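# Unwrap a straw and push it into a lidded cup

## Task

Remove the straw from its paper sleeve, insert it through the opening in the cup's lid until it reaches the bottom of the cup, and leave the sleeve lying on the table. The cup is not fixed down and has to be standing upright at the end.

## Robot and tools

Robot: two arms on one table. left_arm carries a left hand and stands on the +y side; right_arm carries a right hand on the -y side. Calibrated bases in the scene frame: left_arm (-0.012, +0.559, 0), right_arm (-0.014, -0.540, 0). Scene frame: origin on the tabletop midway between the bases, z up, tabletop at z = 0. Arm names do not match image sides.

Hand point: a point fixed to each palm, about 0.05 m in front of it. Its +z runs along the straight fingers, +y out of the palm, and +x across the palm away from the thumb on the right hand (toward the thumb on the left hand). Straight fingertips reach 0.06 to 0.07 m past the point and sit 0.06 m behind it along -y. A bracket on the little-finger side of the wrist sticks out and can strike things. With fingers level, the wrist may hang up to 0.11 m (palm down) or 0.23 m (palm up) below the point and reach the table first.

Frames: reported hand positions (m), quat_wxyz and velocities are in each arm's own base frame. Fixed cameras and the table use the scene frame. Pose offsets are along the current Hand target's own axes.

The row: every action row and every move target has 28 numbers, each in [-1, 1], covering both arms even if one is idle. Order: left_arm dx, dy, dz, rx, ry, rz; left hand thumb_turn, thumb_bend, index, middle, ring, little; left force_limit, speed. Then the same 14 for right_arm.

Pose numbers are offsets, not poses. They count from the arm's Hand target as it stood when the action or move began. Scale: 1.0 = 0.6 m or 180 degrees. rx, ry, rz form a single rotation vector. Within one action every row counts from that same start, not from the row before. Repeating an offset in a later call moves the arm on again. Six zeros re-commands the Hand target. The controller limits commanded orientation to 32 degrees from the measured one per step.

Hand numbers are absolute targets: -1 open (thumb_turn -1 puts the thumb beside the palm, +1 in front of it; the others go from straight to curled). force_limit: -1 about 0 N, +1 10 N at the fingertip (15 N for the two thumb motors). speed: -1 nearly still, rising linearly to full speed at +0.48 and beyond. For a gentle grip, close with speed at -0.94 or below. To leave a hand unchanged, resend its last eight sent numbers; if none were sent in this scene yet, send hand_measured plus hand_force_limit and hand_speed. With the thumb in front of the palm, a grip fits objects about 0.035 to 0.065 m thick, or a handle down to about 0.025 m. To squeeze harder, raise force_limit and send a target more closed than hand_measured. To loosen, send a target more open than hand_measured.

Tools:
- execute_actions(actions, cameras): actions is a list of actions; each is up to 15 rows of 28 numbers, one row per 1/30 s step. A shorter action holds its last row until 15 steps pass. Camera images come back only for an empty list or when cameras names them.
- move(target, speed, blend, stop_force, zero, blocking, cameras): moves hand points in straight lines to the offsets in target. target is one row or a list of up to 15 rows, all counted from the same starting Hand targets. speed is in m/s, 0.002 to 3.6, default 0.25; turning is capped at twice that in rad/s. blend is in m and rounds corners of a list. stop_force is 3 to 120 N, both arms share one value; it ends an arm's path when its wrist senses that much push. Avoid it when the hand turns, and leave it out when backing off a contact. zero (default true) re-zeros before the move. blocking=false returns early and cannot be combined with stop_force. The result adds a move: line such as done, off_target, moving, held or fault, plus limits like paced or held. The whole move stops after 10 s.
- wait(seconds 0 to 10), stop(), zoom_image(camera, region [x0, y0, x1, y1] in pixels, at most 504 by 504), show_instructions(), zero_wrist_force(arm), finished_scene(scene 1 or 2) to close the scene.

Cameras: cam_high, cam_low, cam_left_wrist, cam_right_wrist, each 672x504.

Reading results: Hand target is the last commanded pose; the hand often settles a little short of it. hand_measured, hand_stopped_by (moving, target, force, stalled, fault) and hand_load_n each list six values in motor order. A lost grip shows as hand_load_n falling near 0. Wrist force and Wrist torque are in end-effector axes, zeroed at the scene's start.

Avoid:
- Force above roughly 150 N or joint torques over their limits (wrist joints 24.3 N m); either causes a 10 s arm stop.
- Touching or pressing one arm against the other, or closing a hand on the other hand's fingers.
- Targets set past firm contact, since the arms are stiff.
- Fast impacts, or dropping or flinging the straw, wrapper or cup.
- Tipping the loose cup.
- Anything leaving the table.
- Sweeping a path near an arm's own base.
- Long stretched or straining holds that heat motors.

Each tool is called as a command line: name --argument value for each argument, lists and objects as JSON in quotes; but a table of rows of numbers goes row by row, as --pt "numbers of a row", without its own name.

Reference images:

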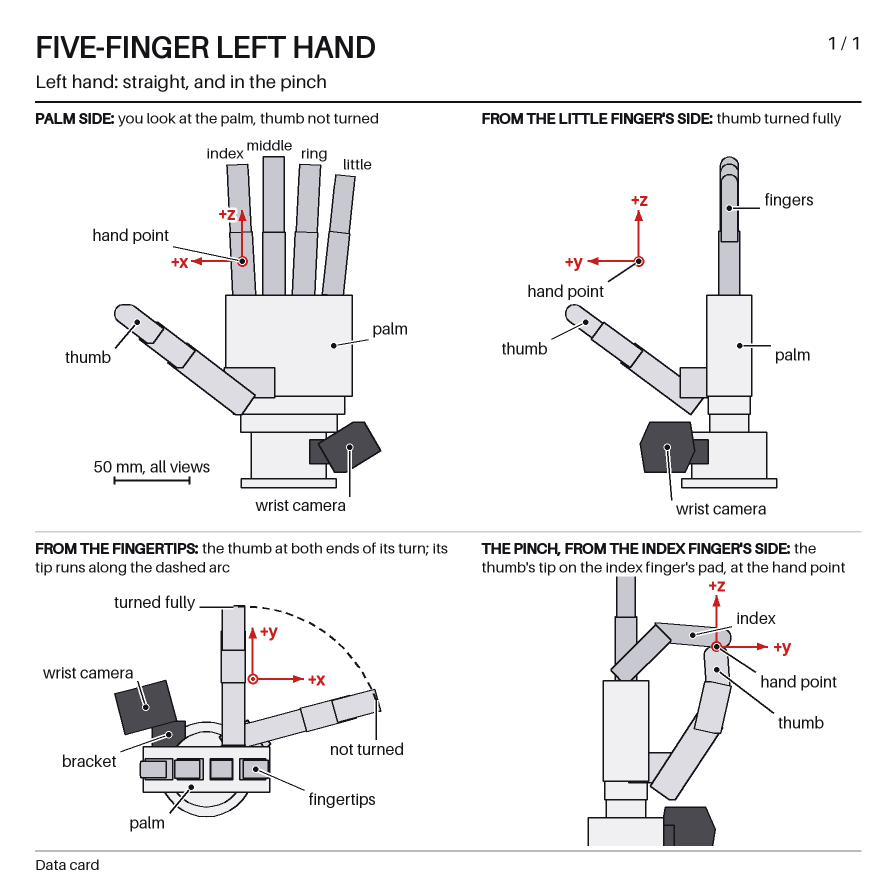

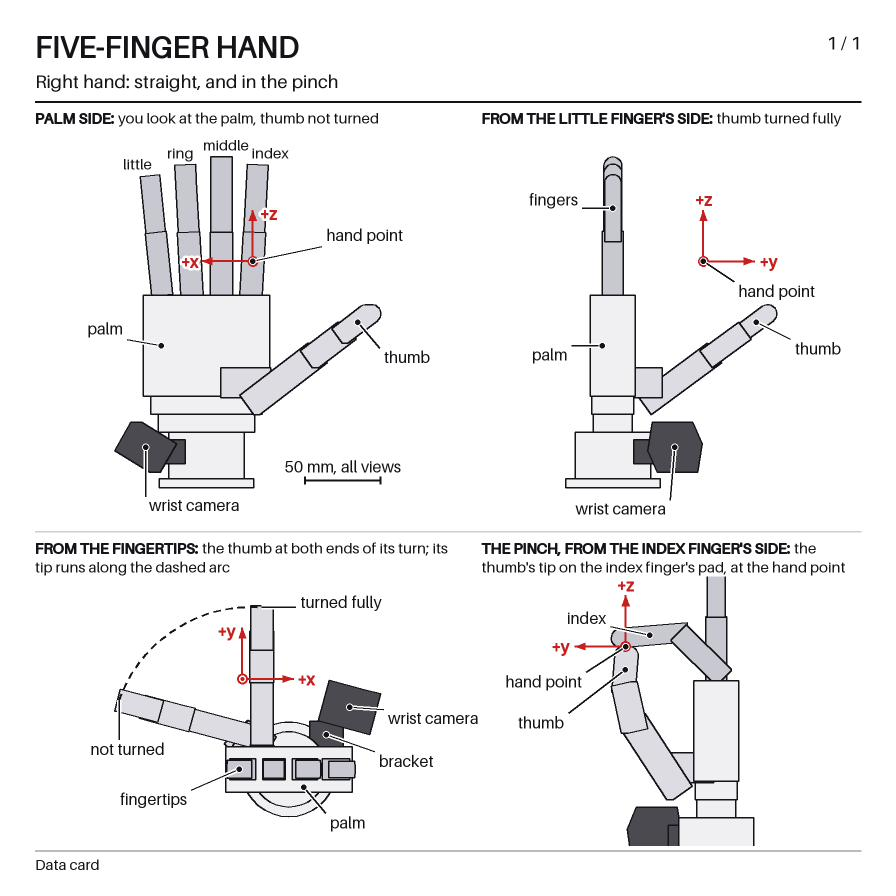

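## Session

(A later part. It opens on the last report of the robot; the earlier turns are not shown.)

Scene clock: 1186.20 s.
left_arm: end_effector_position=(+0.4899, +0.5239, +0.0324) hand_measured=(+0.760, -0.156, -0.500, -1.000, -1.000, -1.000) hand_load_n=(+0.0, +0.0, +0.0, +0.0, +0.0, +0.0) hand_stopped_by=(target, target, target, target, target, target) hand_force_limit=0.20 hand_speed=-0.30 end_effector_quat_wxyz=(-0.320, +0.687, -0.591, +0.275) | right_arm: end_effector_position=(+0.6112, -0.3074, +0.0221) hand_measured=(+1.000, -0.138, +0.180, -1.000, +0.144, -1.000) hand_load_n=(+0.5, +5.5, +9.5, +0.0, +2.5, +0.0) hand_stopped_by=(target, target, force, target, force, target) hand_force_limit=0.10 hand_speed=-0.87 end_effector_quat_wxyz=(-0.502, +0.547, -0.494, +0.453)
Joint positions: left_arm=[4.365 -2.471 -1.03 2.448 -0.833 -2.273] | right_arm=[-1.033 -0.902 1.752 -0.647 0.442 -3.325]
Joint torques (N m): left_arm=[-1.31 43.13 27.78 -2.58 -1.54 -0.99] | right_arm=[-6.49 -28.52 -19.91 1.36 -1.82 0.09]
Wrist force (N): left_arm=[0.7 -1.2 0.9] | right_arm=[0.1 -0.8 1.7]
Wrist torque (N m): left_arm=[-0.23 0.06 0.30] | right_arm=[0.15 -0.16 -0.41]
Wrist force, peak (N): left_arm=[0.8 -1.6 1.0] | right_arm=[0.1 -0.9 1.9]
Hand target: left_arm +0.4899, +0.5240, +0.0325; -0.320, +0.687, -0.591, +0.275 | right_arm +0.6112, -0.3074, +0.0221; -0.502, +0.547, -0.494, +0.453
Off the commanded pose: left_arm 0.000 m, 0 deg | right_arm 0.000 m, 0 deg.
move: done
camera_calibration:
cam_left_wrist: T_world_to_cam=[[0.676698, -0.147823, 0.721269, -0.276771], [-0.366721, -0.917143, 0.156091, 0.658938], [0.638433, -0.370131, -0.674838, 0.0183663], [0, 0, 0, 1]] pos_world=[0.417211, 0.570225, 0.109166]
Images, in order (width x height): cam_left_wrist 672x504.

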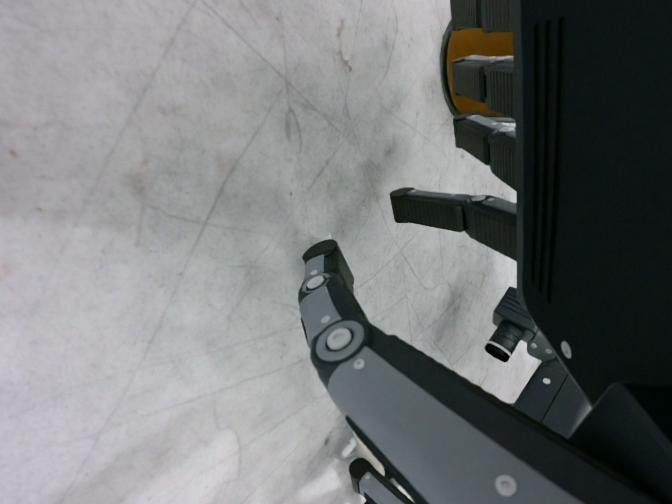

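move --pt "-0.0083 -0.0010 0.0001 0 0 0 0.76 -0.155 -0.5 -1 -1 -1 0.2 -0.3 0 0 0 0 0 0 1 -0.135 0.5 -1 0.5 -1 0.1 -0.87" --pt "-0.0083 -0.0010 0.0001 0 0 0 0.76 -0.155 0.6 -1 -1 -1 0.4 -0.88 0 0 0 0 0 0 1 -0.135 0.5 -1 0.5 -1 0.1 -0.87" --speed 0.03 --cameras '["cam_left_wrist"]'

zoom_image --camera "cam_left_wrist" --region '[260, 180, 400, 285]'

Scene clock: 1202.93 s.
left_arm: end_effector_position=(+0.4896, +0.5290, +0.0329) hand_measured=(+0.760, -0.156, +0.266, -1.000, -1.000, -1.000) hand_load_n=(+0.0, +1.0, +9.5, +0.0, +0.0, +0.0) hand_stopped_by=(target, target, force, target, target, target) hand_force_limit=0.40 hand_speed=-0.88 end_effector_quat_wxyz=(-0.320, +0.687, -0.591, +0.275) | right_arm: end_effector_position=(+0.6112, -0.3074, +0.0221) hand_measured=(+1.000, -0.138, +0.180, -1.000, +0.144, -1.000) hand_load_n=(-0.5, +6.0, +6.0, -0.5, +9.0, +0.0) hand_stopped_by=(target, target, force, target, force, target) hand_force_limit=0.10 hand_speed=-0.87 end_effector_quat_wxyz=(-0.502, +0.547, -0.494, +0.453)
Joint positions: left_arm=[4.368 -2.482 -1.009 2.435 -0.832 -2.269] | right_arm=[-1.033 -0.902 1.752 -0.647 0.442 -3.325]
Joint torques (N m): left_arm=[-4.17 54.63 6.42 -0.28 -1.71 -1.72] | right_arm=[-5.84 -27.82 -19.54 1.42 -1.28 -0.19]
Wrist force (N): left_arm=[1.0 -2.8 1.8] | right_arm=[0.0 -0.5 3.3]
Wrist torque (N m): left_arm=[-0.25 0.03 0.22] | right_arm=[0.16 -0.44 -0.38]
Wrist force, peak (N): left_arm=[0.6 -3.1 2.1] | right_arm=[-0.1 -0.8 3.4]
Hand target: left_arm +0.4896, +0.5290, +0.0329; -0.320, +0.687, -0.591, +0.275 | right_arm +0.6112, -0.3074, +0.0221; -0.502, +0.547, -0.494, +0.453
Off the commanded pose: left_arm 0.000 m, 0 deg | right_arm 0.000 m, 0 deg.
move: done
camera_calibration:
cam_left_wrist: T_world_to_cam=[[0.676743, -0.14785, 0.721221, -0.276116], [-0.366711, -0.917149, 0.15608, 0.663351], [0.638391, -0.370106, -0.674892, 0.0206873], [0, 0, 0, 1]] pos_world=[0.416911, 0.575225, 0.109566]
Images, in order (width x height): cam_left_wrist 672x504.

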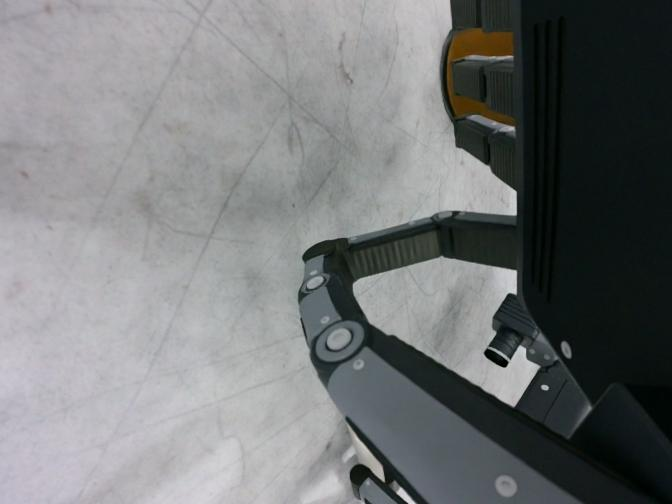

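Scaled by 3.600.

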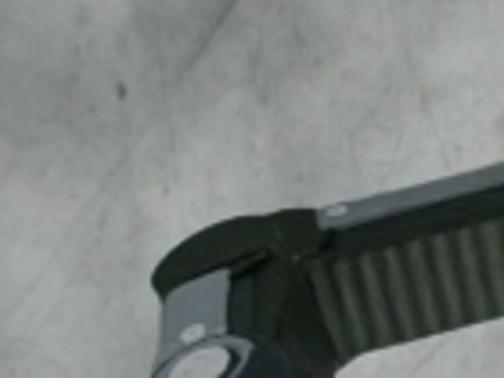

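move --target '[-0.0662,-0.0081,0.0008,0,0,0,0.76,-0.155,0.6,-1,-1,-1,0.4,-0.88,-0.0665,0.0056,0.0005,0,0,0,1,-0.135,0.5,-1,0.5,-1,0.1,-0.87]' --speed 0.012 --cameras '["cam_left_wrist","cam_right_wrist"]'

Scene clock: 1215.67 s.
left_arm: end_effector_position=(+0.4871, +0.5689, +0.0363) hand_measured=(+0.760, -0.156, +0.266, -1.000, -1.000, -1.000) hand_load_n=(-0.5, +1.0, +9.0, +0.0, +0.0, +0.0) hand_stopped_by=(target, target, force, target, target, target) hand_force_limit=0.40 hand_speed=-0.88 end_effector_quat_wxyz=(-0.320, +0.687, -0.591, +0.275) | right_arm: end_effector_position=(+0.6071, -0.2676, +0.0188) hand_measured=(+1.000, -0.138, +0.180, -1.000, +0.144, -1.000) hand_load_n=(+0.0, +5.0, +9.0, +0.0, +2.5, +0.0) hand_stopped_by=(target, target, force, target, force, target) hand_force_limit=0.10 hand_speed=-0.87 end_effector_quat_wxyz=(-0.502, +0.547, -0.494, +0.453)
Joint positions: left_arm=[4.392 -2.578 -0.818 2.321 -0.82 -2.24] | right_arm=[-0.997 -0.947 1.855 -0.719 0.477 -3.309]
Joint torques (N m): left_arm=[2.19 57.5 6.78 -0.9 3.12 1.43] | right_arm=[-3.19 -38.65 -19.02 -0.68 -0.13 2.03]
Wrist force (N): left_arm=[0.6 -1.5 0.7] | right_arm=[-0.3 -0.6 1.5]
Wrist torque (N m): left_arm=[-0.21 0.08 0.20] | right_arm=[0.19 -0.12 -0.42]
Wrist force, peak (N): left_arm=[1.8 -3.3 1.6] | right_arm=[0.6 -0.7 3.5]
Hand target: left_arm +0.4871, +0.5688, +0.0363; -0.320, +0.687, -0.591, +0.275 | right_arm +0.6071, -0.2677, +0.0188; -0.502, +0.547, -0.494, +0.453
Off the commanded pose: left_arm 0.000 m, 0 deg | right_arm 0.000 m, 0 deg.
move: done
camera_calibration:
cam_left_wrist: T_world_to_cam=[[0.676777, -0.147794, 0.7212, -0.271027], [-0.366606, -0.917193, 0.156066, 0.698431], [0.638414, -0.370018, -0.674918, 0.0394157], [0, 0, 0, 1]] pos_world=[0.414311, 0.615125, 0.113066]
cam_right_wrist: T_world_to_cam=[[-0.0169851, -0.296267, -0.954954, -0.0433392], [-0.591492, 0.773018, -0.229303, 0.572962], [0.806132, 0.560953, -0.18837, -0.223819], [0, 0, 0, 1]] pos_world=[0.518594, -0.330198, 0.047834]
Images, in order (width x height): cam_left_wrist 672x504, cam_right_wrist 672x504.

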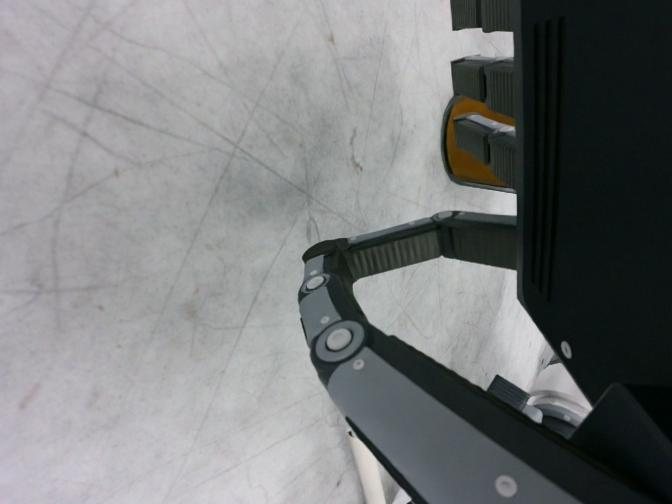

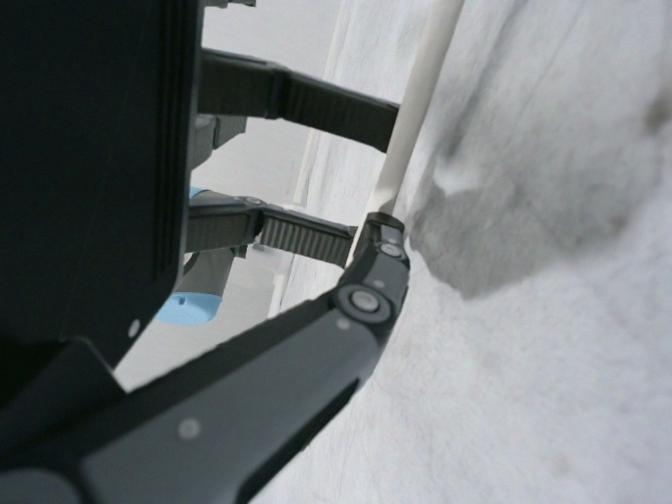

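move --pt "0 0 0 0 0 0 1 -0.155 -1 -0.5 -1 -1 0.4 -0.3 0 0 0 0 0 0 1 -0.135 0.5 -1 0.5 -1 0.1 -0.87" --pt "0.1547 0.0188 -0.0018 0 0 0 1 -0.155 -1 -0.5 -1 -1 0.4 -0.3 0 0 0 0 0 0 1 -0.135 0.5 -1 0.5 -1 0.1 -0.87" --speed 0.06 --cameras '["cam_left_wrist"]'

zoom_image --camera "cam_left_wrist" --region '[240, 130, 420, 265]'

Scene clock: 1241.53 s.
left_arm: end_effector_position=(+0.4931, +0.4758, +0.0283) hand_measured=(+1.000, -0.156, -1.000, -0.500, -1.000, -1.000) hand_load_n=(+0.0, +0.0, +0.0, +0.0, +0.0, +0.0) hand_stopped_by=(target, target, target, target, target, target) hand_force_limit=0.40 hand_speed=-0.30 end_effector_quat_wxyz=(-0.320, +0.687, -0.591, +0.275) | right_arm: end_effector_position=(+0.6071, -0.2677, +0.0188) hand_measured=(+1.000, -0.138, +0.180, -1.000, +0.144, -1.000) hand_load_n=(+0.0, +5.5, +9.5, +0.0, +2.5, +0.0) hand_stopped_by=(target, target, force, target, force, target) hand_force_limit=0.10 hand_speed=-0.87 end_effector_quat_wxyz=(-0.502, +0.547, -0.494, +0.453)
Joint positions: left_arm=[4.331 -2.375 -1.216 2.564 -0.851 -2.312] | right_arm=[-0.998 -0.946 1.854 -0.719 0.477 -3.309]
Joint torques (N m): left_arm=[9.24 38.54 26.21 -3.08 1.45 1.95] | right_arm=[-5.75 -26.65 -19.19 1.91 -1.74 -0.06]
Wrist force (N): left_arm=[0.6 -1.3 0.6] | right_arm=[0.0 -0.7 1.6]
Wrist torque (N m): left_arm=[-0.20 0.10 0.30] | right_arm=[0.15 -0.16 -0.42]
Wrist force, peak (N): left_arm=[0.6 -1.7 1.1] | right_arm=[-0.2 -0.8 1.7]
Hand target: left_arm +0.4931, +0.4758, +0.0283; -0.320, +0.687, -0.591, +0.275 | right_arm +0.6071, -0.2677, +0.0188; -0.502, +0.547, -0.494, +0.453
Off the commanded pose: left_arm 0.000 m, 0 deg | right_arm 0.000 m, 0 deg.
move: done
camera_calibration:
cam_left_wrist: T_world_to_cam=[[0.676803, -0.14773, 0.721189, -0.283122], [-0.366557, -0.917204, 0.156116, 0.616469], [0.638414, -0.370017, -0.674918, -0.00426366], [0, 0, 0, 1]] pos_world=[0.420311, 0.522025, 0.105066]
Images, in order (width x height): cam_left_wrist 672x504.

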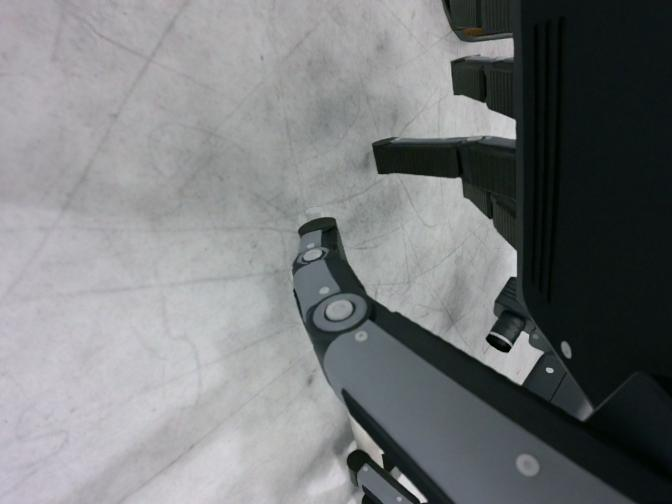

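Scaled by 2.800.

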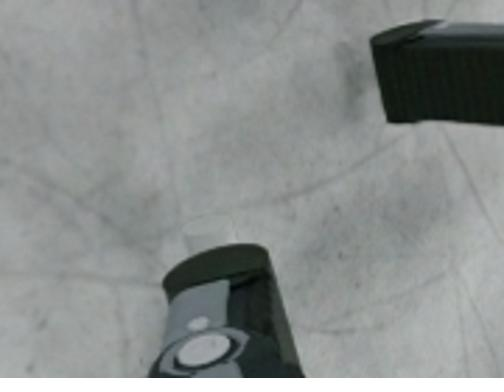

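move --pt "0.0074 0.0038 -0.0001 0 0 0 1 -0.155 -1 -0.5 -1 -1 0.4 -0.3 0 0 0 0 0 0 1 -0.135 0.5 -1 0.5 -1 0.1 -0.87" --pt "0.0074 0.0038 -0.0001 0 0 0 1 -0.155 -1 0.6 -1 -1 0.6 -0.88 0 0 0 0 0 0 1 -0.135 0.5 -1 0.5 -1 0.1 -0.87" --speed 0.04 --cameras '["cam_left_wrist","cam_right_wrist"]'

zoom_image --camera "cam_left_wrist" --region '[240, 130, 420, 265]'

Scene clock: 1252.50 s.
left_arm: end_effector_position=(+0.4922, +0.4712, +0.0266) hand_measured=(+1.000, -0.156, -1.000, +0.176, -1.000, -1.000) hand_load_n=(+0.0, +2.0, +0.0, +11.0, +0.0, +0.0) hand_stopped_by=(target, target, target, force, target, target) hand_force_limit=0.60 hand_speed=-0.88 end_effector_quat_wxyz=(-0.320, +0.687, -0.591, +0.275) | right_arm: end_effector_position=(+0.6071, -0.2677, +0.0188) hand_measured=(+1.000, -0.138, +0.180, -1.000, +0.144, -1.000) hand_load_n=(-0.5, +5.0, +7.5, +0.0, +6.0, +0.0) hand_stopped_by=(target, target, force, target, force, target) hand_force_limit=0.10 hand_speed=-0.87 end_effector_quat_wxyz=(-0.502, +0.547, -0.494, +0.453)
Joint positions: left_arm=[4.329 -2.367 -1.236 2.577 -0.851 -2.314] | right_arm=[-0.998 -0.946 1.854 -0.719 0.477 -3.309]
Joint torques (N m): left_arm=[3.48 38.75 24.88 -3.25 0.91 1.59] | right_arm=[-5.82 -26.18 -20 1.67 -0.64 -0.07]
Wrist force (N): left_arm=[-0.1 -1.6 1.4] | right_arm=[-0.8 -0.5 2.2]
Wrist torque (N m): left_arm=[-0.21 0.17 0.31] | right_arm=[0.17 -0.29 -0.48]
Wrist force, peak (N): left_arm=[-0.4 -2.0 1.1] | right_arm=[-0.9 -0.5 2.3]
Hand target: left_arm +0.4922, +0.4712, +0.0266; -0.320, +0.687, -0.591, +0.275 | right_arm +0.6071, -0.2677, +0.0188; -0.502, +0.547, -0.494, +0.453
Off the commanded pose: left_arm 0.000 m, 0 deg | right_arm 0.000 m, 0 deg.
move: done
camera_calibration:
cam_left_wrist: T_world_to_cam=[[0.676743, -0.14785, 0.721221, -0.281949], [-0.366711, -0.917149, 0.15608, 0.612261], [0.638391, -0.370106, -0.674892, -0.006549], [0, 0, 0, 1]] pos_world=[0.419511, 0.517425, 0.103366]
cam_right_wrist: T_world_to_cam=[[-0.0169083, -0.296213, -0.954972, -0.0433896], [-0.591473, 0.773031, -0.229307, 0.573034], [0.806147, 0.560963, -0.188273, -0.223772], [0, 0, 0, 1]] pos_world=[0.518594, -0.330298, 0.0478345]
Images, in order (width x height): cam_left_wrist 672x504, cam_right_wrist 672x504.

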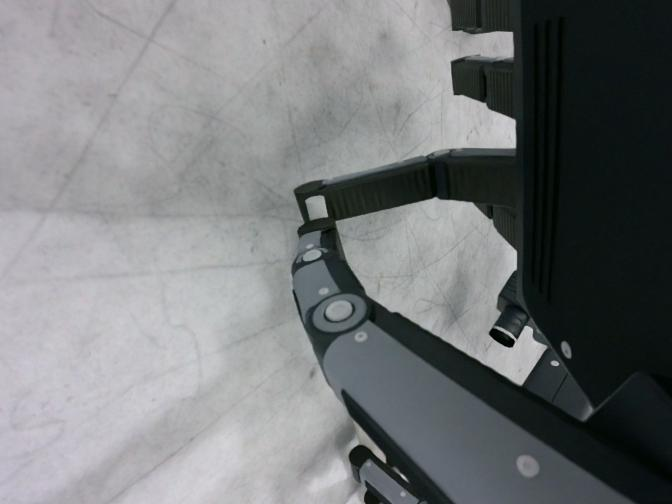

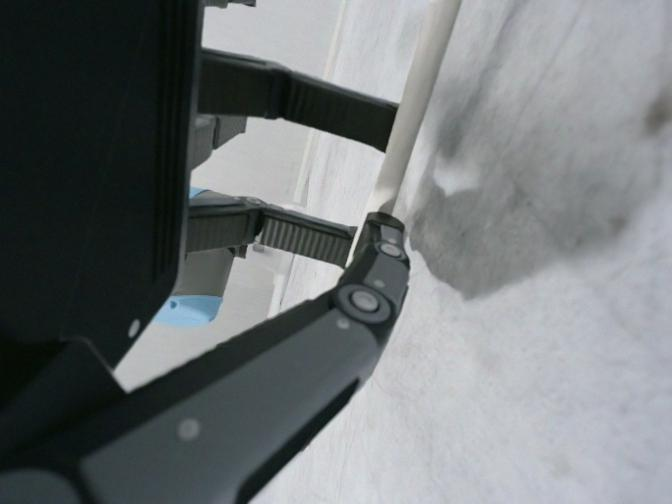

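Scaled by 2.800.

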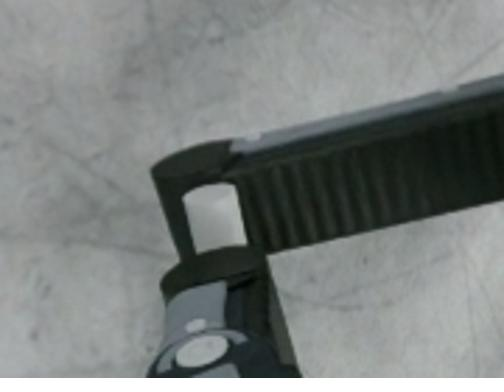

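move --target '[-0.0662,-0.0081,0.0008,0,0,0,1,-0.155,-1,0.6,-1,-1,0.6,-0.88,-0.0665,0.0056,0.0005,0,0,0,1,-0.135,0.5,-1,0.5,-1,0.1,-0.87]' --speed 0.012 --stop_force 10 --cameras '["cam_left_wrist","cam_right_wrist"]'

zoom_image --camera "cam_left_wrist" --region '[240, 130, 420, 265]'

Scene clock: 1262.80 s.
left_arm: end_effector_position=(+0.4897, +0.5110, +0.0301) hand_measured=(+1.000, -0.156, -1.000, +0.176, -1.000, -1.000) hand_load_n=(+0.0, +3.0, +0.0, +10.5, +0.0, +0.0) hand_stopped_by=(target, target, target, force, target, target) hand_force_limit=0.60 hand_speed=-0.88 end_effector_quat_wxyz=(-0.320, +0.687, -0.591, +0.275) | right_arm: end_effector_position=(+0.6030, -0.2280, +0.0154) hand_measured=(+1.000, -0.136, +0.180, -1.000, +0.144, -1.000) hand_load_n=(+0.0, +1.0, +0.5, -0.5, +0.0, -0.5) hand_stopped_by=(target, target, force, target, force, target) hand_force_limit=0.10 hand_speed=-0.87 end_effector_quat_wxyz=(-0.502, +0.547, -0.494, +0.453)
Joint positions: left_arm=[4.358 -2.443 -1.087 2.483 -0.837 -2.281] | right_arm=[-0.956 -0.986 1.948 -0.787 0.518 -3.293]
Joint torques (N m): left_arm=[-3.44 54.37 6.83 -0.09 1.31 -1.75] | right_arm=[-4.4 -22.8 -18.81 1.9 -1.81 0.42]
Wrist force (N): left_arm=[0.3 -1.1 0.8] | right_arm=[-0.5 -0.4 1.0]
Wrist torque (N m): left_arm=[-0.22 0.10 0.20] | right_arm=[0.20 -0.08 -0.47]
Wrist force, peak (N): left_arm=[7.0 -1.5 1.1] | right_arm=[6.2 -1.1 2.1]
Hand target: left_arm +0.4897, +0.5110, +0.0301; -0.320, +0.687, -0.591, +0.275 | right_arm +0.6030, -0.2280, +0.0154; -0.502, +0.547, -0.494, +0.453
Off the commanded pose: left_arm 0.000 m, 0 deg | right_arm 0.000 m, 0 deg.
move: done
camera_calibration:
cam_left_wrist: T_world_to_cam=[[0.676698, -0.147823, 0.721269, -0.276758], [-0.366721, -0.917143, 0.156091, 0.647279], [0.638433, -0.370131, -0.674838, 0.0121265], [0, 0, 0, 1]] pos_world=[0.416911, 0.557225, 0.106766]
cam_right_wrist: T_world_to_cam=[[-0.0169075, -0.296212, -0.954972, -0.0349462], [-0.591426, 0.773065, -0.229317, 0.539126], [0.806182, 0.560918, -0.188258, -0.243409], [0, 0, 0, 1]] pos_world=[0.514494, -0.290598, 0.0444346]
Images, in order (width x height): cam_left_wrist 672x504, cam_right_wrist 672x504.

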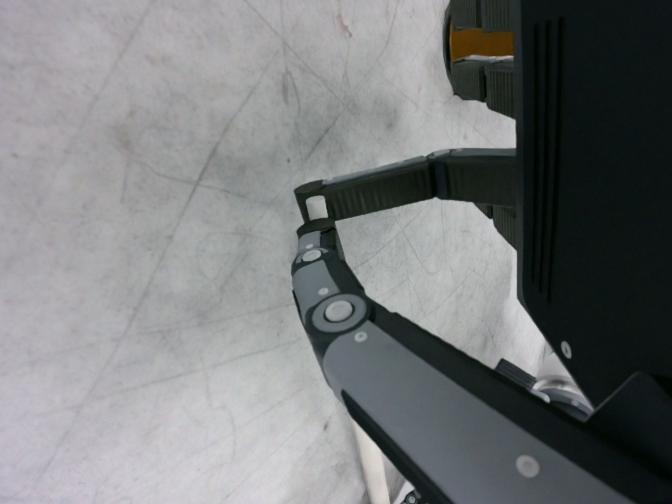

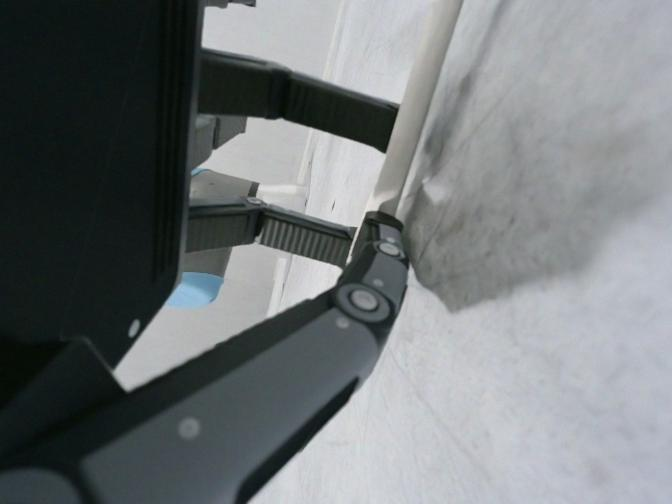

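Scaled by 2.800.

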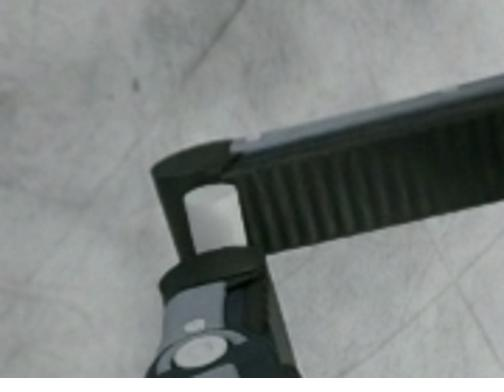

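zoom_image --camera "cam_left_wrist" --region '[290, 380, 440, 504]'

zoom_image --camera "cam_right_wrist" --region '[320, 0, 520, 280]'

Scaled by 3.360.

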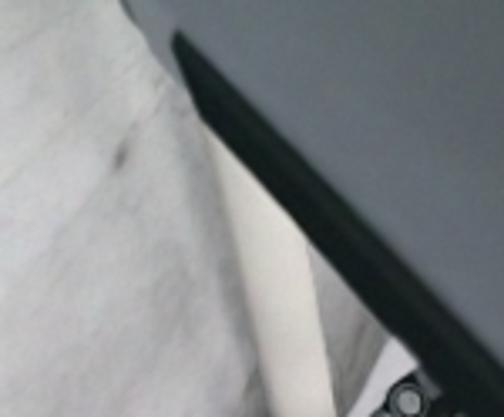

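Scaled by 1.800.

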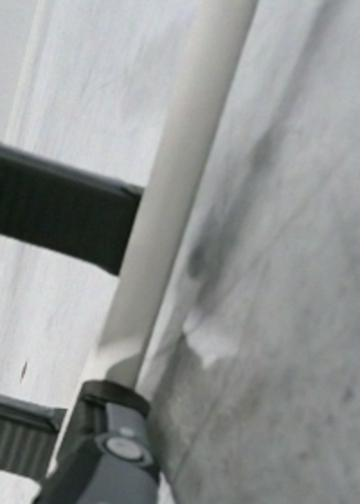

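move --pt "0 0 0 0 0 0 1 -0.155 -1 0.6 -1 -1 0.6 -0.88 0 0 0 0 0 0 1 -0.135 -0.2 -1 -0.2 -1 0.1 -0.3" --pt "0 0 0 0 0 0 1 -0.155 -1 0.6 -1 -1 0.6 -0.88 0.1412 -0.0120 -0.0010 0 0 0 1 -0.135 -0.2 -1 -0.2 -1 0.1 -0.3" --speed 0.06 --cameras '["cam_left_wrist","cam_right_wrist"]'

Scene clock: 1318.43 s.
left_arm: end_effector_position=(+0.4897, +0.5110, +0.0301) hand_measured=(+1.000, -0.156, -1.000, +0.176, -1.000, -1.000) hand_load_n=(+0.5, +3.0, -0.5, +10.0, +0.0, +0.0) hand_stopped_by=(target, target, target, force, target, target) hand_force_limit=0.60 hand_speed=-0.88 end_effector_quat_wxyz=(-0.320, +0.687, -0.591, +0.275) | right_arm: end_effector_position=(+0.6117, -0.3123, +0.0225) hand_measured=(+1.000, -0.136, -0.200, -1.000, -0.200, -1.000) hand_load_n=(+0.0, +0.0, +0.0, +0.0, -0.5, +0.0) hand_stopped_by=(target, target, target, target, target, target) hand_force_limit=0.10 hand_speed=-0.30 end_effector_quat_wxyz=(-0.502, +0.547, -0.494, +0.452) end_effector_velocity=(+0.000, +0.001, +0.000) end_effector_angular_velocity=(-0.004, -0.001, -0.001)
Joint positions: left_arm=[4.358 -2.443 -1.087 2.483 -0.837 -2.281] | right_arm=[-1.038 -0.896 1.739 -0.638 0.438 -3.327]
Joint velocities: left_arm=[within noise] | right_arm=[0.002 -0.003 0.004 -0.005 0.003 0]
Joint torques (N m): left_arm=[-2.85 54.13 6.34 0.11 -1.69 -1.62] | right_arm=[5.91 -50.05 -6.98 -3.06 1.43 -0.38]
Wrist force (N): left_arm=[0.8 -1.1 1.0] | right_arm=[0.2 -0.8 1.4]
Wrist torque (N m): left_arm=[-0.24 0.07 0.21] | right_arm=[0.16 -0.14 -0.35]
Wrist force, peak (N): left_arm=[0.9 -1.5 0.7] | right_arm=[0.0 -1.2 1.4]
Hand target: left_arm +0.4897, +0.5110, +0.0301; -0.320, +0.687, -0.591, +0.275 | right_arm +0.6118, -0.3123, +0.0226; -0.502, +0.547, -0.494, +0.453
Off the commanded pose: left_arm 0.000 m, 0 deg | right_arm 0.000 m, 0 deg.
move: done
camera_calibration:
cam_left_wrist: T_world_to_cam=[[0.676743, -0.14785, 0.721221, -0.276825], [-0.366711, -0.917149, 0.15608, 0.647316], [0.638391, -0.370106, -0.674892, 0.0120718], [0, 0, 0, 1]] pos_world=[0.417011, 0.557225, 0.106766]
cam_right_wrist: T_world_to_cam=[[-0.0171109, -0.295903, -0.955065, -0.0528594], [-0.591531, 0.7731, -0.228928, 0.611036], [0.806101, 0.561033, -0.188264, -0.201653], [0, 0, 0, 1]] pos_world=[0.523095, -0.374899, 0.0514349]
Images, in order (width x height): cam_left_wrist 672x504, cam_right_wrist 672x504.

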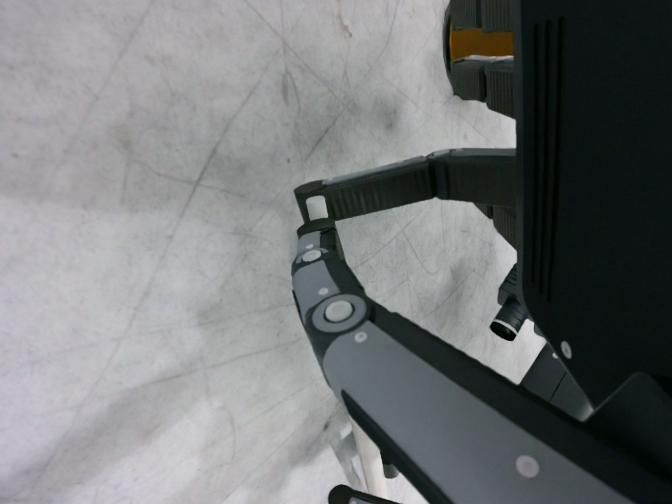

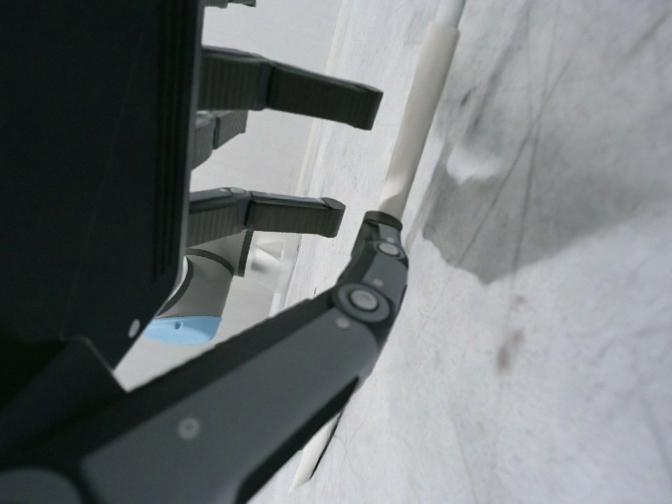

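move --pt "-0.0913 0.0078 0.0007 0 0 0 1 -0.155 -1 0.6 -1 -1 0.6 -0.88 -0.0913 0.0078 0.0007 0 0 0 1 -0.135 -0.2 -1 -0.2 -1 0.1 -0.3" --speed 0.06

Scene clock: 1354.07 s.
left_arm: end_effector_position=(+0.4788, +0.5648, +0.0262) hand_measured=(+1.000, -0.156, -1.000, +0.176, -1.000, -1.000) hand_load_n=(+0.5, +3.0, +0.0, +10.0, +0.0, +0.0) hand_stopped_by=(target, target, target, force, target, target) hand_force_limit=0.60 hand_speed=-0.88 end_effector_quat_wxyz=(-0.321, +0.687, -0.591, +0.275) | right_arm: end_effector_position=(+0.6062, -0.2577, +0.0180) hand_measured=(+1.000, -0.136, -0.200, -1.000, -0.200, -1.000) hand_load_n=(+0.0, +0.0, +0.0, +0.0, +0.0, +0.0) hand_stopped_by=(target, target, target, target, target, target) hand_force_limit=0.10 hand_speed=-0.30 end_effector_quat_wxyz=(-0.502, +0.547, -0.494, +0.453)
Joint positions: left_arm=[4.403 -2.565 -0.872 2.353 -0.815 -2.228] | right_arm=[-0.988 -0.957 1.878 -0.737 0.487 -3.305]
Joint torques (N m): left_arm=[-6.42 53.81 10.29 -0.06 -0.71 -2.01] | right_arm=[-6.88 -26.01 -17.56 1.95 -1.75 0.02]
Wrist force (N): left_arm=[0.3 -1.0 0.8] | right_arm=[0.0 -0.9 1.4]
Wrist torque (N m): left_arm=[-0.13 0.14 0.18] | right_arm=[0.15 -0.14 -0.45]
Wrist force, peak (N): left_arm=[1.3 -1.4 0.8] | right_arm=[0.1 -1.2 1.5]
Hand target: left_arm +0.4788, +0.5647, +0.0262; -0.320, +0.687, -0.591, +0.275 | right_arm +0.6062, -0.2578, +0.0179; -0.502, +0.547, -0.494, +0.453
Off the commanded pose: left_arm 0.000 m, 0 deg | right_arm 0.000 m, 0 deg.
move: done

move --pt "0.0913 -0.0078 -0.0007 0 0 0 1 -0.155 -1 0.6 -1 -1 0.6 -0.88 0 0 0 0 0 0 1 -0.135 -0.2 -1 -0.2 -1 0.1 -0.3" --speed 0.06 --cameras '["cam_left_wrist","cam_right_wrist"]'

Scene clock: 1367.23 s.
left_arm: end_effector_position=(+0.4897, +0.5109, +0.0300) hand_measured=(+1.000, -0.156, -1.000, +0.176, -1.000, -1.000) hand_load_n=(+0.5, +3.0, +0.0, +10.5, +0.0, +0.0) hand_stopped_by=(target, target, target, force, target, target) hand_force_limit=0.60 hand_speed=-0.88 end_effector_quat_wxyz=(-0.320, +0.687, -0.591, +0.275) | right_arm: end_effector_position=(+0.6062, -0.2578, +0.0179) hand_measured=(+1.000, -0.136, -0.200, -1.000, -0.200, -1.000) hand_load_n=(+0.0, +0.5, +0.0, +0.0, +0.0, +0.0) hand_stopped_by=(target, target, target, target, target, target) hand_force_limit=0.10 hand_speed=-0.30 end_effector_quat_wxyz=(-0.502, +0.547, -0.494, +0.453)
Joint positions: left_arm=[4.358 -2.443 -1.087 2.483 -0.837 -2.281] | right_arm=[-0.988 -0.957 1.878 -0.737 0.487 -3.305]
Joint torques (N m): left_arm=[8.72 42.3 25.54 -3.04 1.81 2] | right_arm=[-6.88 -25.37 -18.85 1.71 -1.55 -0.74]
Wrist force (N): left_arm=[1.0 -1.2 0.7] | right_arm=[0.0 -0.5 1.1]
Wrist torque (N m): left_arm=[-0.24 0.04 0.34] | right_arm=[0.22 -0.11 -0.45]
Wrist force, peak (N): left_arm=[1.1 -1.6 0.9] | right_arm=[0.0 -0.8 1.5]
Hand target: left_arm +0.4897, +0.5110, +0.0301; -0.320, +0.687, -0.591, +0.275 | right_arm +0.6062, -0.2578, +0.0179; -0.502, +0.547, -0.494, +0.453
Off the commanded pose: left_arm 0.000 m, 0 deg | right_arm 0.000 m, 0 deg.
move: done
camera_calibration:
cam_left_wrist: T_world_to_cam=[[0.676803, -0.14773, 0.721189, -0.276914], [-0.366557, -0.917204, 0.156116, 0.64728], [0.638414, -0.370017, -0.674918, 0.0120151], [0, 0, 0, 1]] pos_world=[0.417011, 0.557225, 0.106766]
cam_right_wrist: T_world_to_cam=[[-0.0169851, -0.296267, -0.954954, -0.0413123], [-0.591492, 0.773018, -0.229303, 0.564588], [0.806132, 0.560953, -0.18837, -0.22868], [0, 0, 0, 1]] pos_world=[0.517594, -0.320398, 0.046934]
Images, in order (width x height): cam_left_wrist 672x504, cam_right_wrist 672x504.

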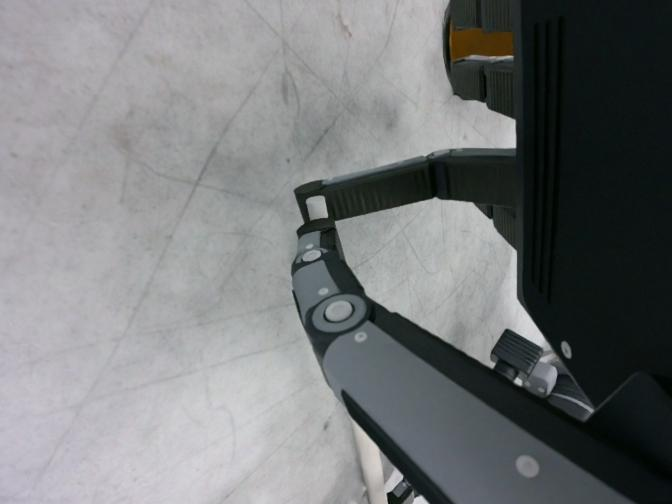

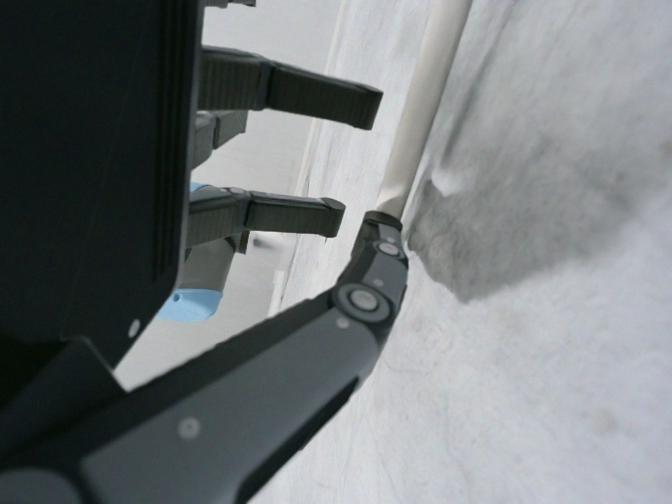

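move --target '[0,0,0,0,0,0,1,-0.155,-1,0.6,-1,-1,0.6,-0.88,0,0,0,0,0,0,1,-0.135,0.5,-1,0.5,-1,0.1,-0.88]' --cameras '["cam_left_wrist","cam_right_wrist"]'

Scene clock: 1372.40 s.
left_arm: end_effector_position=(+0.4897, +0.5110, +0.0301) hand_measured=(+1.000, -0.156, -1.000, +0.176, -1.000, -1.000) hand_load_n=(+0.5, +3.5, +0.0, +9.5, +0.0, +0.0) hand_stopped_by=(target, target, target, force, target, target) hand_force_limit=0.60 hand_speed=-0.88 end_effector_quat_wxyz=(-0.320, +0.687, -0.591, +0.275) | right_arm: end_effector_position=(+0.6062, -0.2578, +0.0179) hand_measured=(+1.000, -0.136, +0.266, -1.000, +0.188, -1.000) hand_load_n=(-0.5, +2.5, +9.5, +0.0, +3.5, +0.0) hand_stopped_by=(target, target, force, target, force, target) hand_force_limit=0.10 hand_speed=-0.88 end_effector_quat_wxyz=(-0.502, +0.547, -0.494, +0.453)
Joint positions: left_arm=[4.358 -2.443 -1.087 2.483 -0.837 -2.281] | right_arm=[-0.988 -0.957 1.878 -0.737 0.487 -3.305]
Joint torques (N m): left_arm=[8.27 42.45 25.82 -3.22 2.56 1.73] | right_arm=[-3.78 -26.41 -17.52 0.21 -0.61 -0.52]
Wrist force (N): left_arm=[0.7 -1.7 1.1] | right_arm=[-0.1 -0.3 1.7]
Wrist torque (N m): left_arm=[-0.25 0.04 0.31] | right_arm=[0.23 -0.21 -0.41]
Wrist force, peak (N): left_arm=[1.4 -1.6 1.2] | right_arm=[0.3 -1.0 2.0]
Hand target: left_arm +0.4897, +0.5110, +0.0301; -0.320, +0.687, -0.591, +0.275 | right_arm +0.6062, -0.2578, +0.0179; -0.502, +0.547, -0.494, +0.453
Off the commanded pose: left_arm 0.000 m, 0 deg | right_arm 0.000 m, 0 deg.
move: done
camera_calibration:
cam_left_wrist: T_world_to_cam=[[0.676698, -0.147823, 0.721269, -0.276826], [-0.366721, -0.917143, 0.156091, 0.647316], [0.638433, -0.370131, -0.674838, 0.0120626], [0, 0, 0, 1]] pos_world=[0.417011, 0.557225, 0.106766]
cam_right_wrist: T_world_to_cam=[[-0.0169851, -0.296267, -0.954954, -0.0413123], [-0.591492, 0.773018, -0.229303, 0.564588], [0.806132, 0.560953, -0.18837, -0.22868], [0, 0, 0, 1]] pos_world=[0.517594, -0.320398, 0.046934]
Images, in order (width x height): cam_left_wrist 672x504, cam_right_wrist 672x504.

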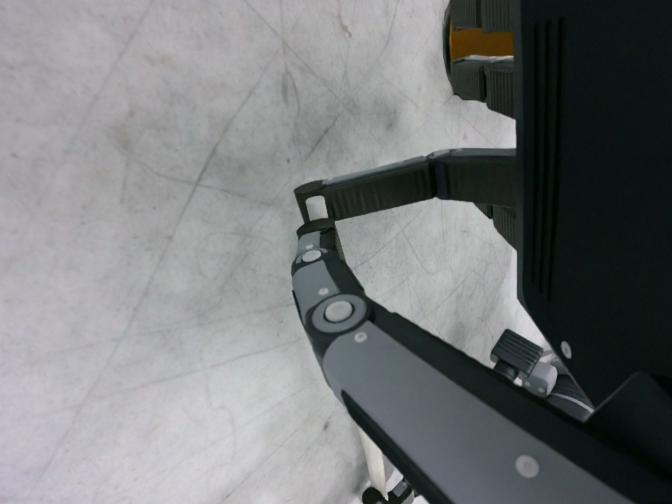

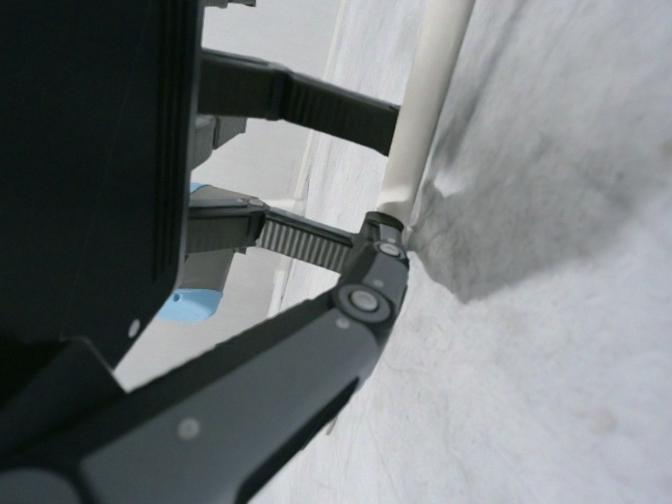

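move --pt "0 0 0 0 0 0 1 -0.155 -0.3 -0.5 -0.3 -1 0.0 -0.3 0 0 0 0 0 0 1 -0.135 0.5 -1 0.5 -1 0.1 -0.88" --pt "0.0573 0.0093 -0.0012 0 0 0.0383 1 -0.155 -0.3 -0.5 -0.3 -1 0.0 -0.3 0 0 0 0 0 0 1 -0.135 0.5 -1 0.5 -1 0.1 -0.88" --speed 0.04 --cameras '["cam_left_wrist","cam_right_wrist"]'

zoom_image --camera "cam_left_wrist" --region '[220, 40, 420, 265]'

Scene clock: 1396.03 s.
left_arm: end_effector_position=(+0.4908, +0.4763, +0.0262) hand_measured=(+1.000, -0.156, -0.300, -0.500, -0.300, -1.000) hand_load_n=(+0.0, +0.0, +0.0, +0.0, +0.0, +0.0) hand_stopped_by=(target, target, target, target, target, target) hand_force_limit=0.00 hand_speed=-0.30 end_effector_quat_wxyz=(-0.336, +0.650, -0.631, +0.255) end_effector_velocity=(+0.000, +0.001, +0.001) end_effector_angular_velocity=(-0.003, -0.002, +0.003) | right_arm: end_effector_position=(+0.6062, -0.2578, +0.0179) hand_measured=(+1.000, -0.136, +0.266, -1.000, +0.188, -1.000) hand_load_n=(-0.5, +2.0, +9.0, +0.0, +0.0, +0.0) hand_stopped_by=(target, target, force, target, force, target) hand_force_limit=0.10 hand_speed=-0.88 end_effector_quat_wxyz=(-0.502, +0.547, -0.494, +0.453)
Joint positions: left_arm=[4.325 -2.362 -1.237 2.577 -0.854 -2.198] | right_arm=[-0.988 -0.957 1.878 -0.737 0.487 -3.305]
Joint velocities: left_arm=[0.001 -0.002 0.005 -0.003 0.001 -0.004] | right_arm=[within noise]
Joint torques (N m): left_arm=[4.77 38.3 26.21 -3.07 -0.08 -1.98] | right_arm=[-0.97 -26.06 -18.13 -1.66 0.54 -0.49]
Wrist force (N): left_arm=[0.2 -1.3 0.7] | right_arm=[-0.1 -0.7 1.2]
Wrist torque (N m): left_arm=[-0.19 0.17 0.22] | right_arm=[0.19 -0.12 -0.45]
Wrist force, peak (N): left_arm=[1.0 -1.9 1.3] | right_arm=[-0.3 -0.6 1.9]
Hand target: left_arm +0.4908, +0.4764, +0.0262; -0.336, +0.651, -0.631, +0.255 | right_arm +0.6062, -0.2578, +0.0179; -0.502, +0.547, -0.494, +0.453
Off the commanded pose: left_arm 0.000 m, 0 deg | right_arm 0.000 m, 0 deg.
move: done
camera_calibration:
cam_left_wrist: T_world_to_cam=[[0.670533, -0.264839, 0.692997, -0.220357], [-0.435516, -0.896734, 0.0786983, 0.642589], [0.600592, -0.354581, -0.716632, 0.00826192], [0, 0, 0, 1]] pos_world=[0.422652, 0.520802, 0.108057]
cam_right_wrist: T_world_to_cam=[[-0.0169851, -0.296267, -0.954954, -0.0413123], [-0.591492, 0.773018, -0.229303, 0.564588], [0.806132, 0.560953, -0.18837, -0.22868], [0, 0, 0, 1]] pos_world=[0.517594, -0.320398, 0.046934]
Images, in order (width x height): cam_left_wrist 672x504, cam_right_wrist 672x504.

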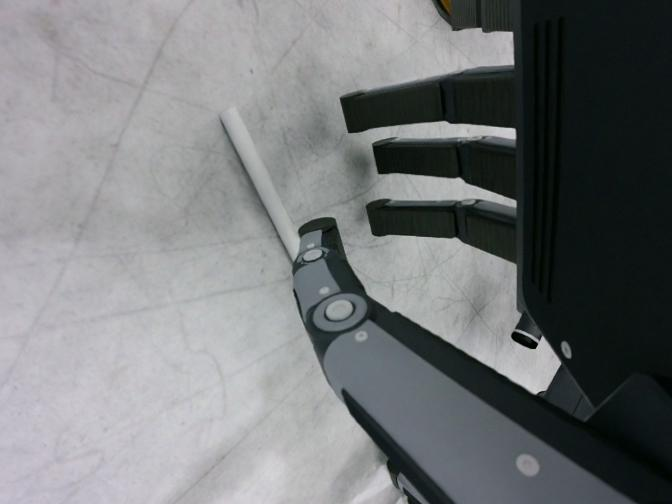

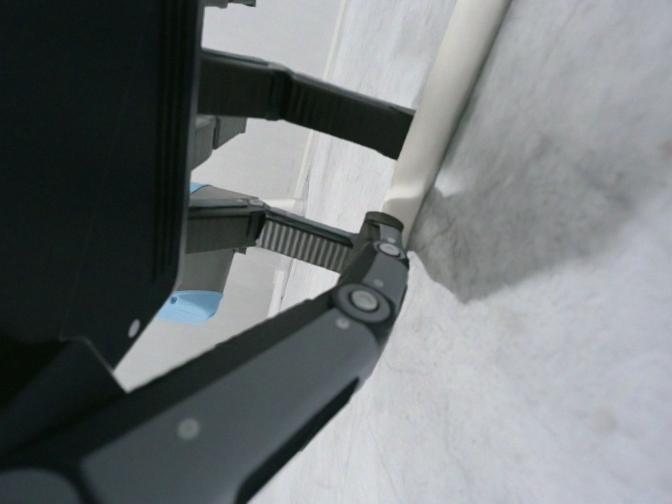

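Scaled by 2.240.

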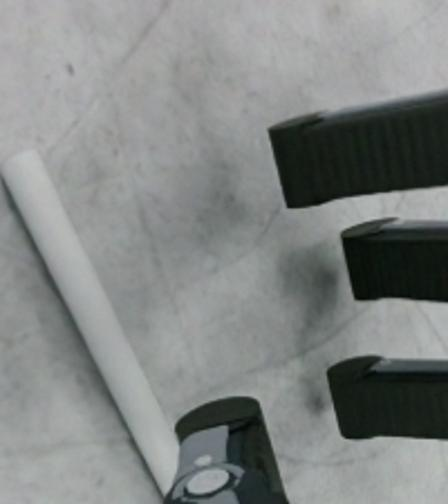

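move --pt "-0.0046 -0.0380 -0.0321 0 0 0 1 -0.155 -0.3 -1 -0.3 -1 0.0 -0.3 0 0 0 0 0 0 1 -0.135 0.5 -1 0.5 -1 0.1 -0.88" --pt "-0.0047 -0.0109 -0.0430 0.1963 0.0298 -0.0198 1 -0.155 -0.3 -1 -0.3 -1 0.0 -0.3 0 0.0100 0.0009 0 0 0 1 -0.135 0.5 -1 0.5 -1 0.1 -0.88" --speed '[0.08,0.15]' --cameras '["cam_left_wrist","cam_right_wrist"]'

Scene clock: 1458.20 s.
left_arm: end_effector_position=(+0.4752, +0.4760, +0.0480) hand_measured=(+1.000, -0.156, -0.300, -1.000, -0.300, -1.000) hand_load_n=(+0.0, +0.0, +0.0, +0.0, +0.0, -0.5) hand_stopped_by=(target, target, target, target, target, target) hand_force_limit=0.00 hand_speed=-0.30 end_effector_quat_wxyz=(-0.481, +0.524, -0.519, +0.475) | right_arm: end_effector_position=(+0.6062, -0.2578, +0.0119) hand_measured=(+1.000, -0.136, +0.266, -1.000, +0.188, -1.000) hand_load_n=(-0.5, +1.0, +9.5, +0.0, +1.5, +0.0) hand_stopped_by=(target, target, force, target, force, target) hand_force_limit=0.10 hand_speed=-0.88 end_effector_quat_wxyz=(-0.502, +0.547, -0.494, +0.453)
Joint positions: left_arm=[4.526 -2.301 -1.559 3.44 -0.217 -2.73] | right_arm=[-0.988 -0.945 1.88 -0.75 0.487 -3.305]
Joint torques (N m): left_arm=[-3.91 34.42 23.82 -2.61 0.02 2.21] | right_arm=[4.1 -28.24 -3.43 -0.77 1.54 1.27]
Wrist force (N): left_arm=[0.7 -1.7 1.3] | right_arm=[0.0 -6.8 1.8]
Wrist torque (N m): left_arm=[-0.14 0.21 0.21] | right_arm=[0.02 -0.12 -0.65]
Wrist force, peak (N): left_arm=[1.1 -2.1 1.0] | right_arm=[0.0 -7.0 1.6]
Hand target: left_arm +0.4753, +0.4760, +0.0481; -0.480, +0.524, -0.519, +0.475 | right_arm +0.6062, -0.2578, +0.0119; -0.502, +0.547, -0.494, +0.453
Off the commanded pose: left_arm 0.000 m, 0 deg | right_arm 0.000 m, 0 deg.
move: done
camera_calibration:
cam_left_wrist: T_world_to_cam=[[0.11904, -0.246447, 0.961818, 0.0152579], [-0.48949, -0.857372, -0.159102, 0.652179], [0.863846, -0.451861, -0.222694, -0.0694447], [0, 0, 0, 1]] pos_world=[0.377408, 0.53154, 0.073623]
cam_right_wrist: T_world_to_cam=[[-0.0169851, -0.296267, -0.954954, -0.047042], [-0.591492, 0.773018, -0.229303, 0.563213], [0.806132, 0.560953, -0.18837, -0.22981], [0, 0, 0, 1]] pos_world=[0.517594, -0.320398, 0.040934]
Images, in order (width x height): cam_left_wrist 672x504, cam_right_wrist 672x504.

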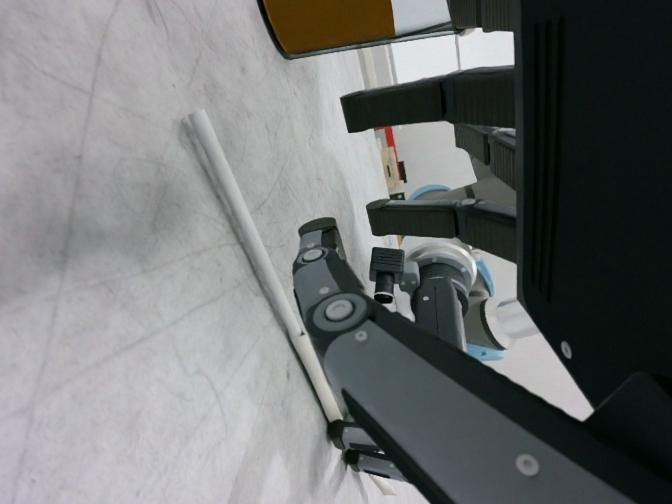

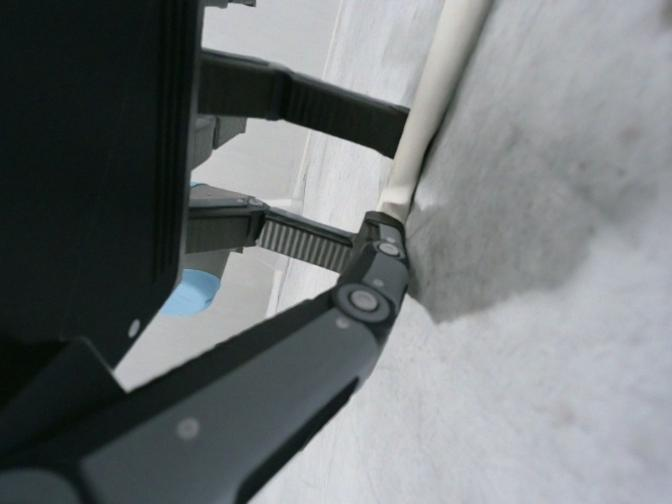

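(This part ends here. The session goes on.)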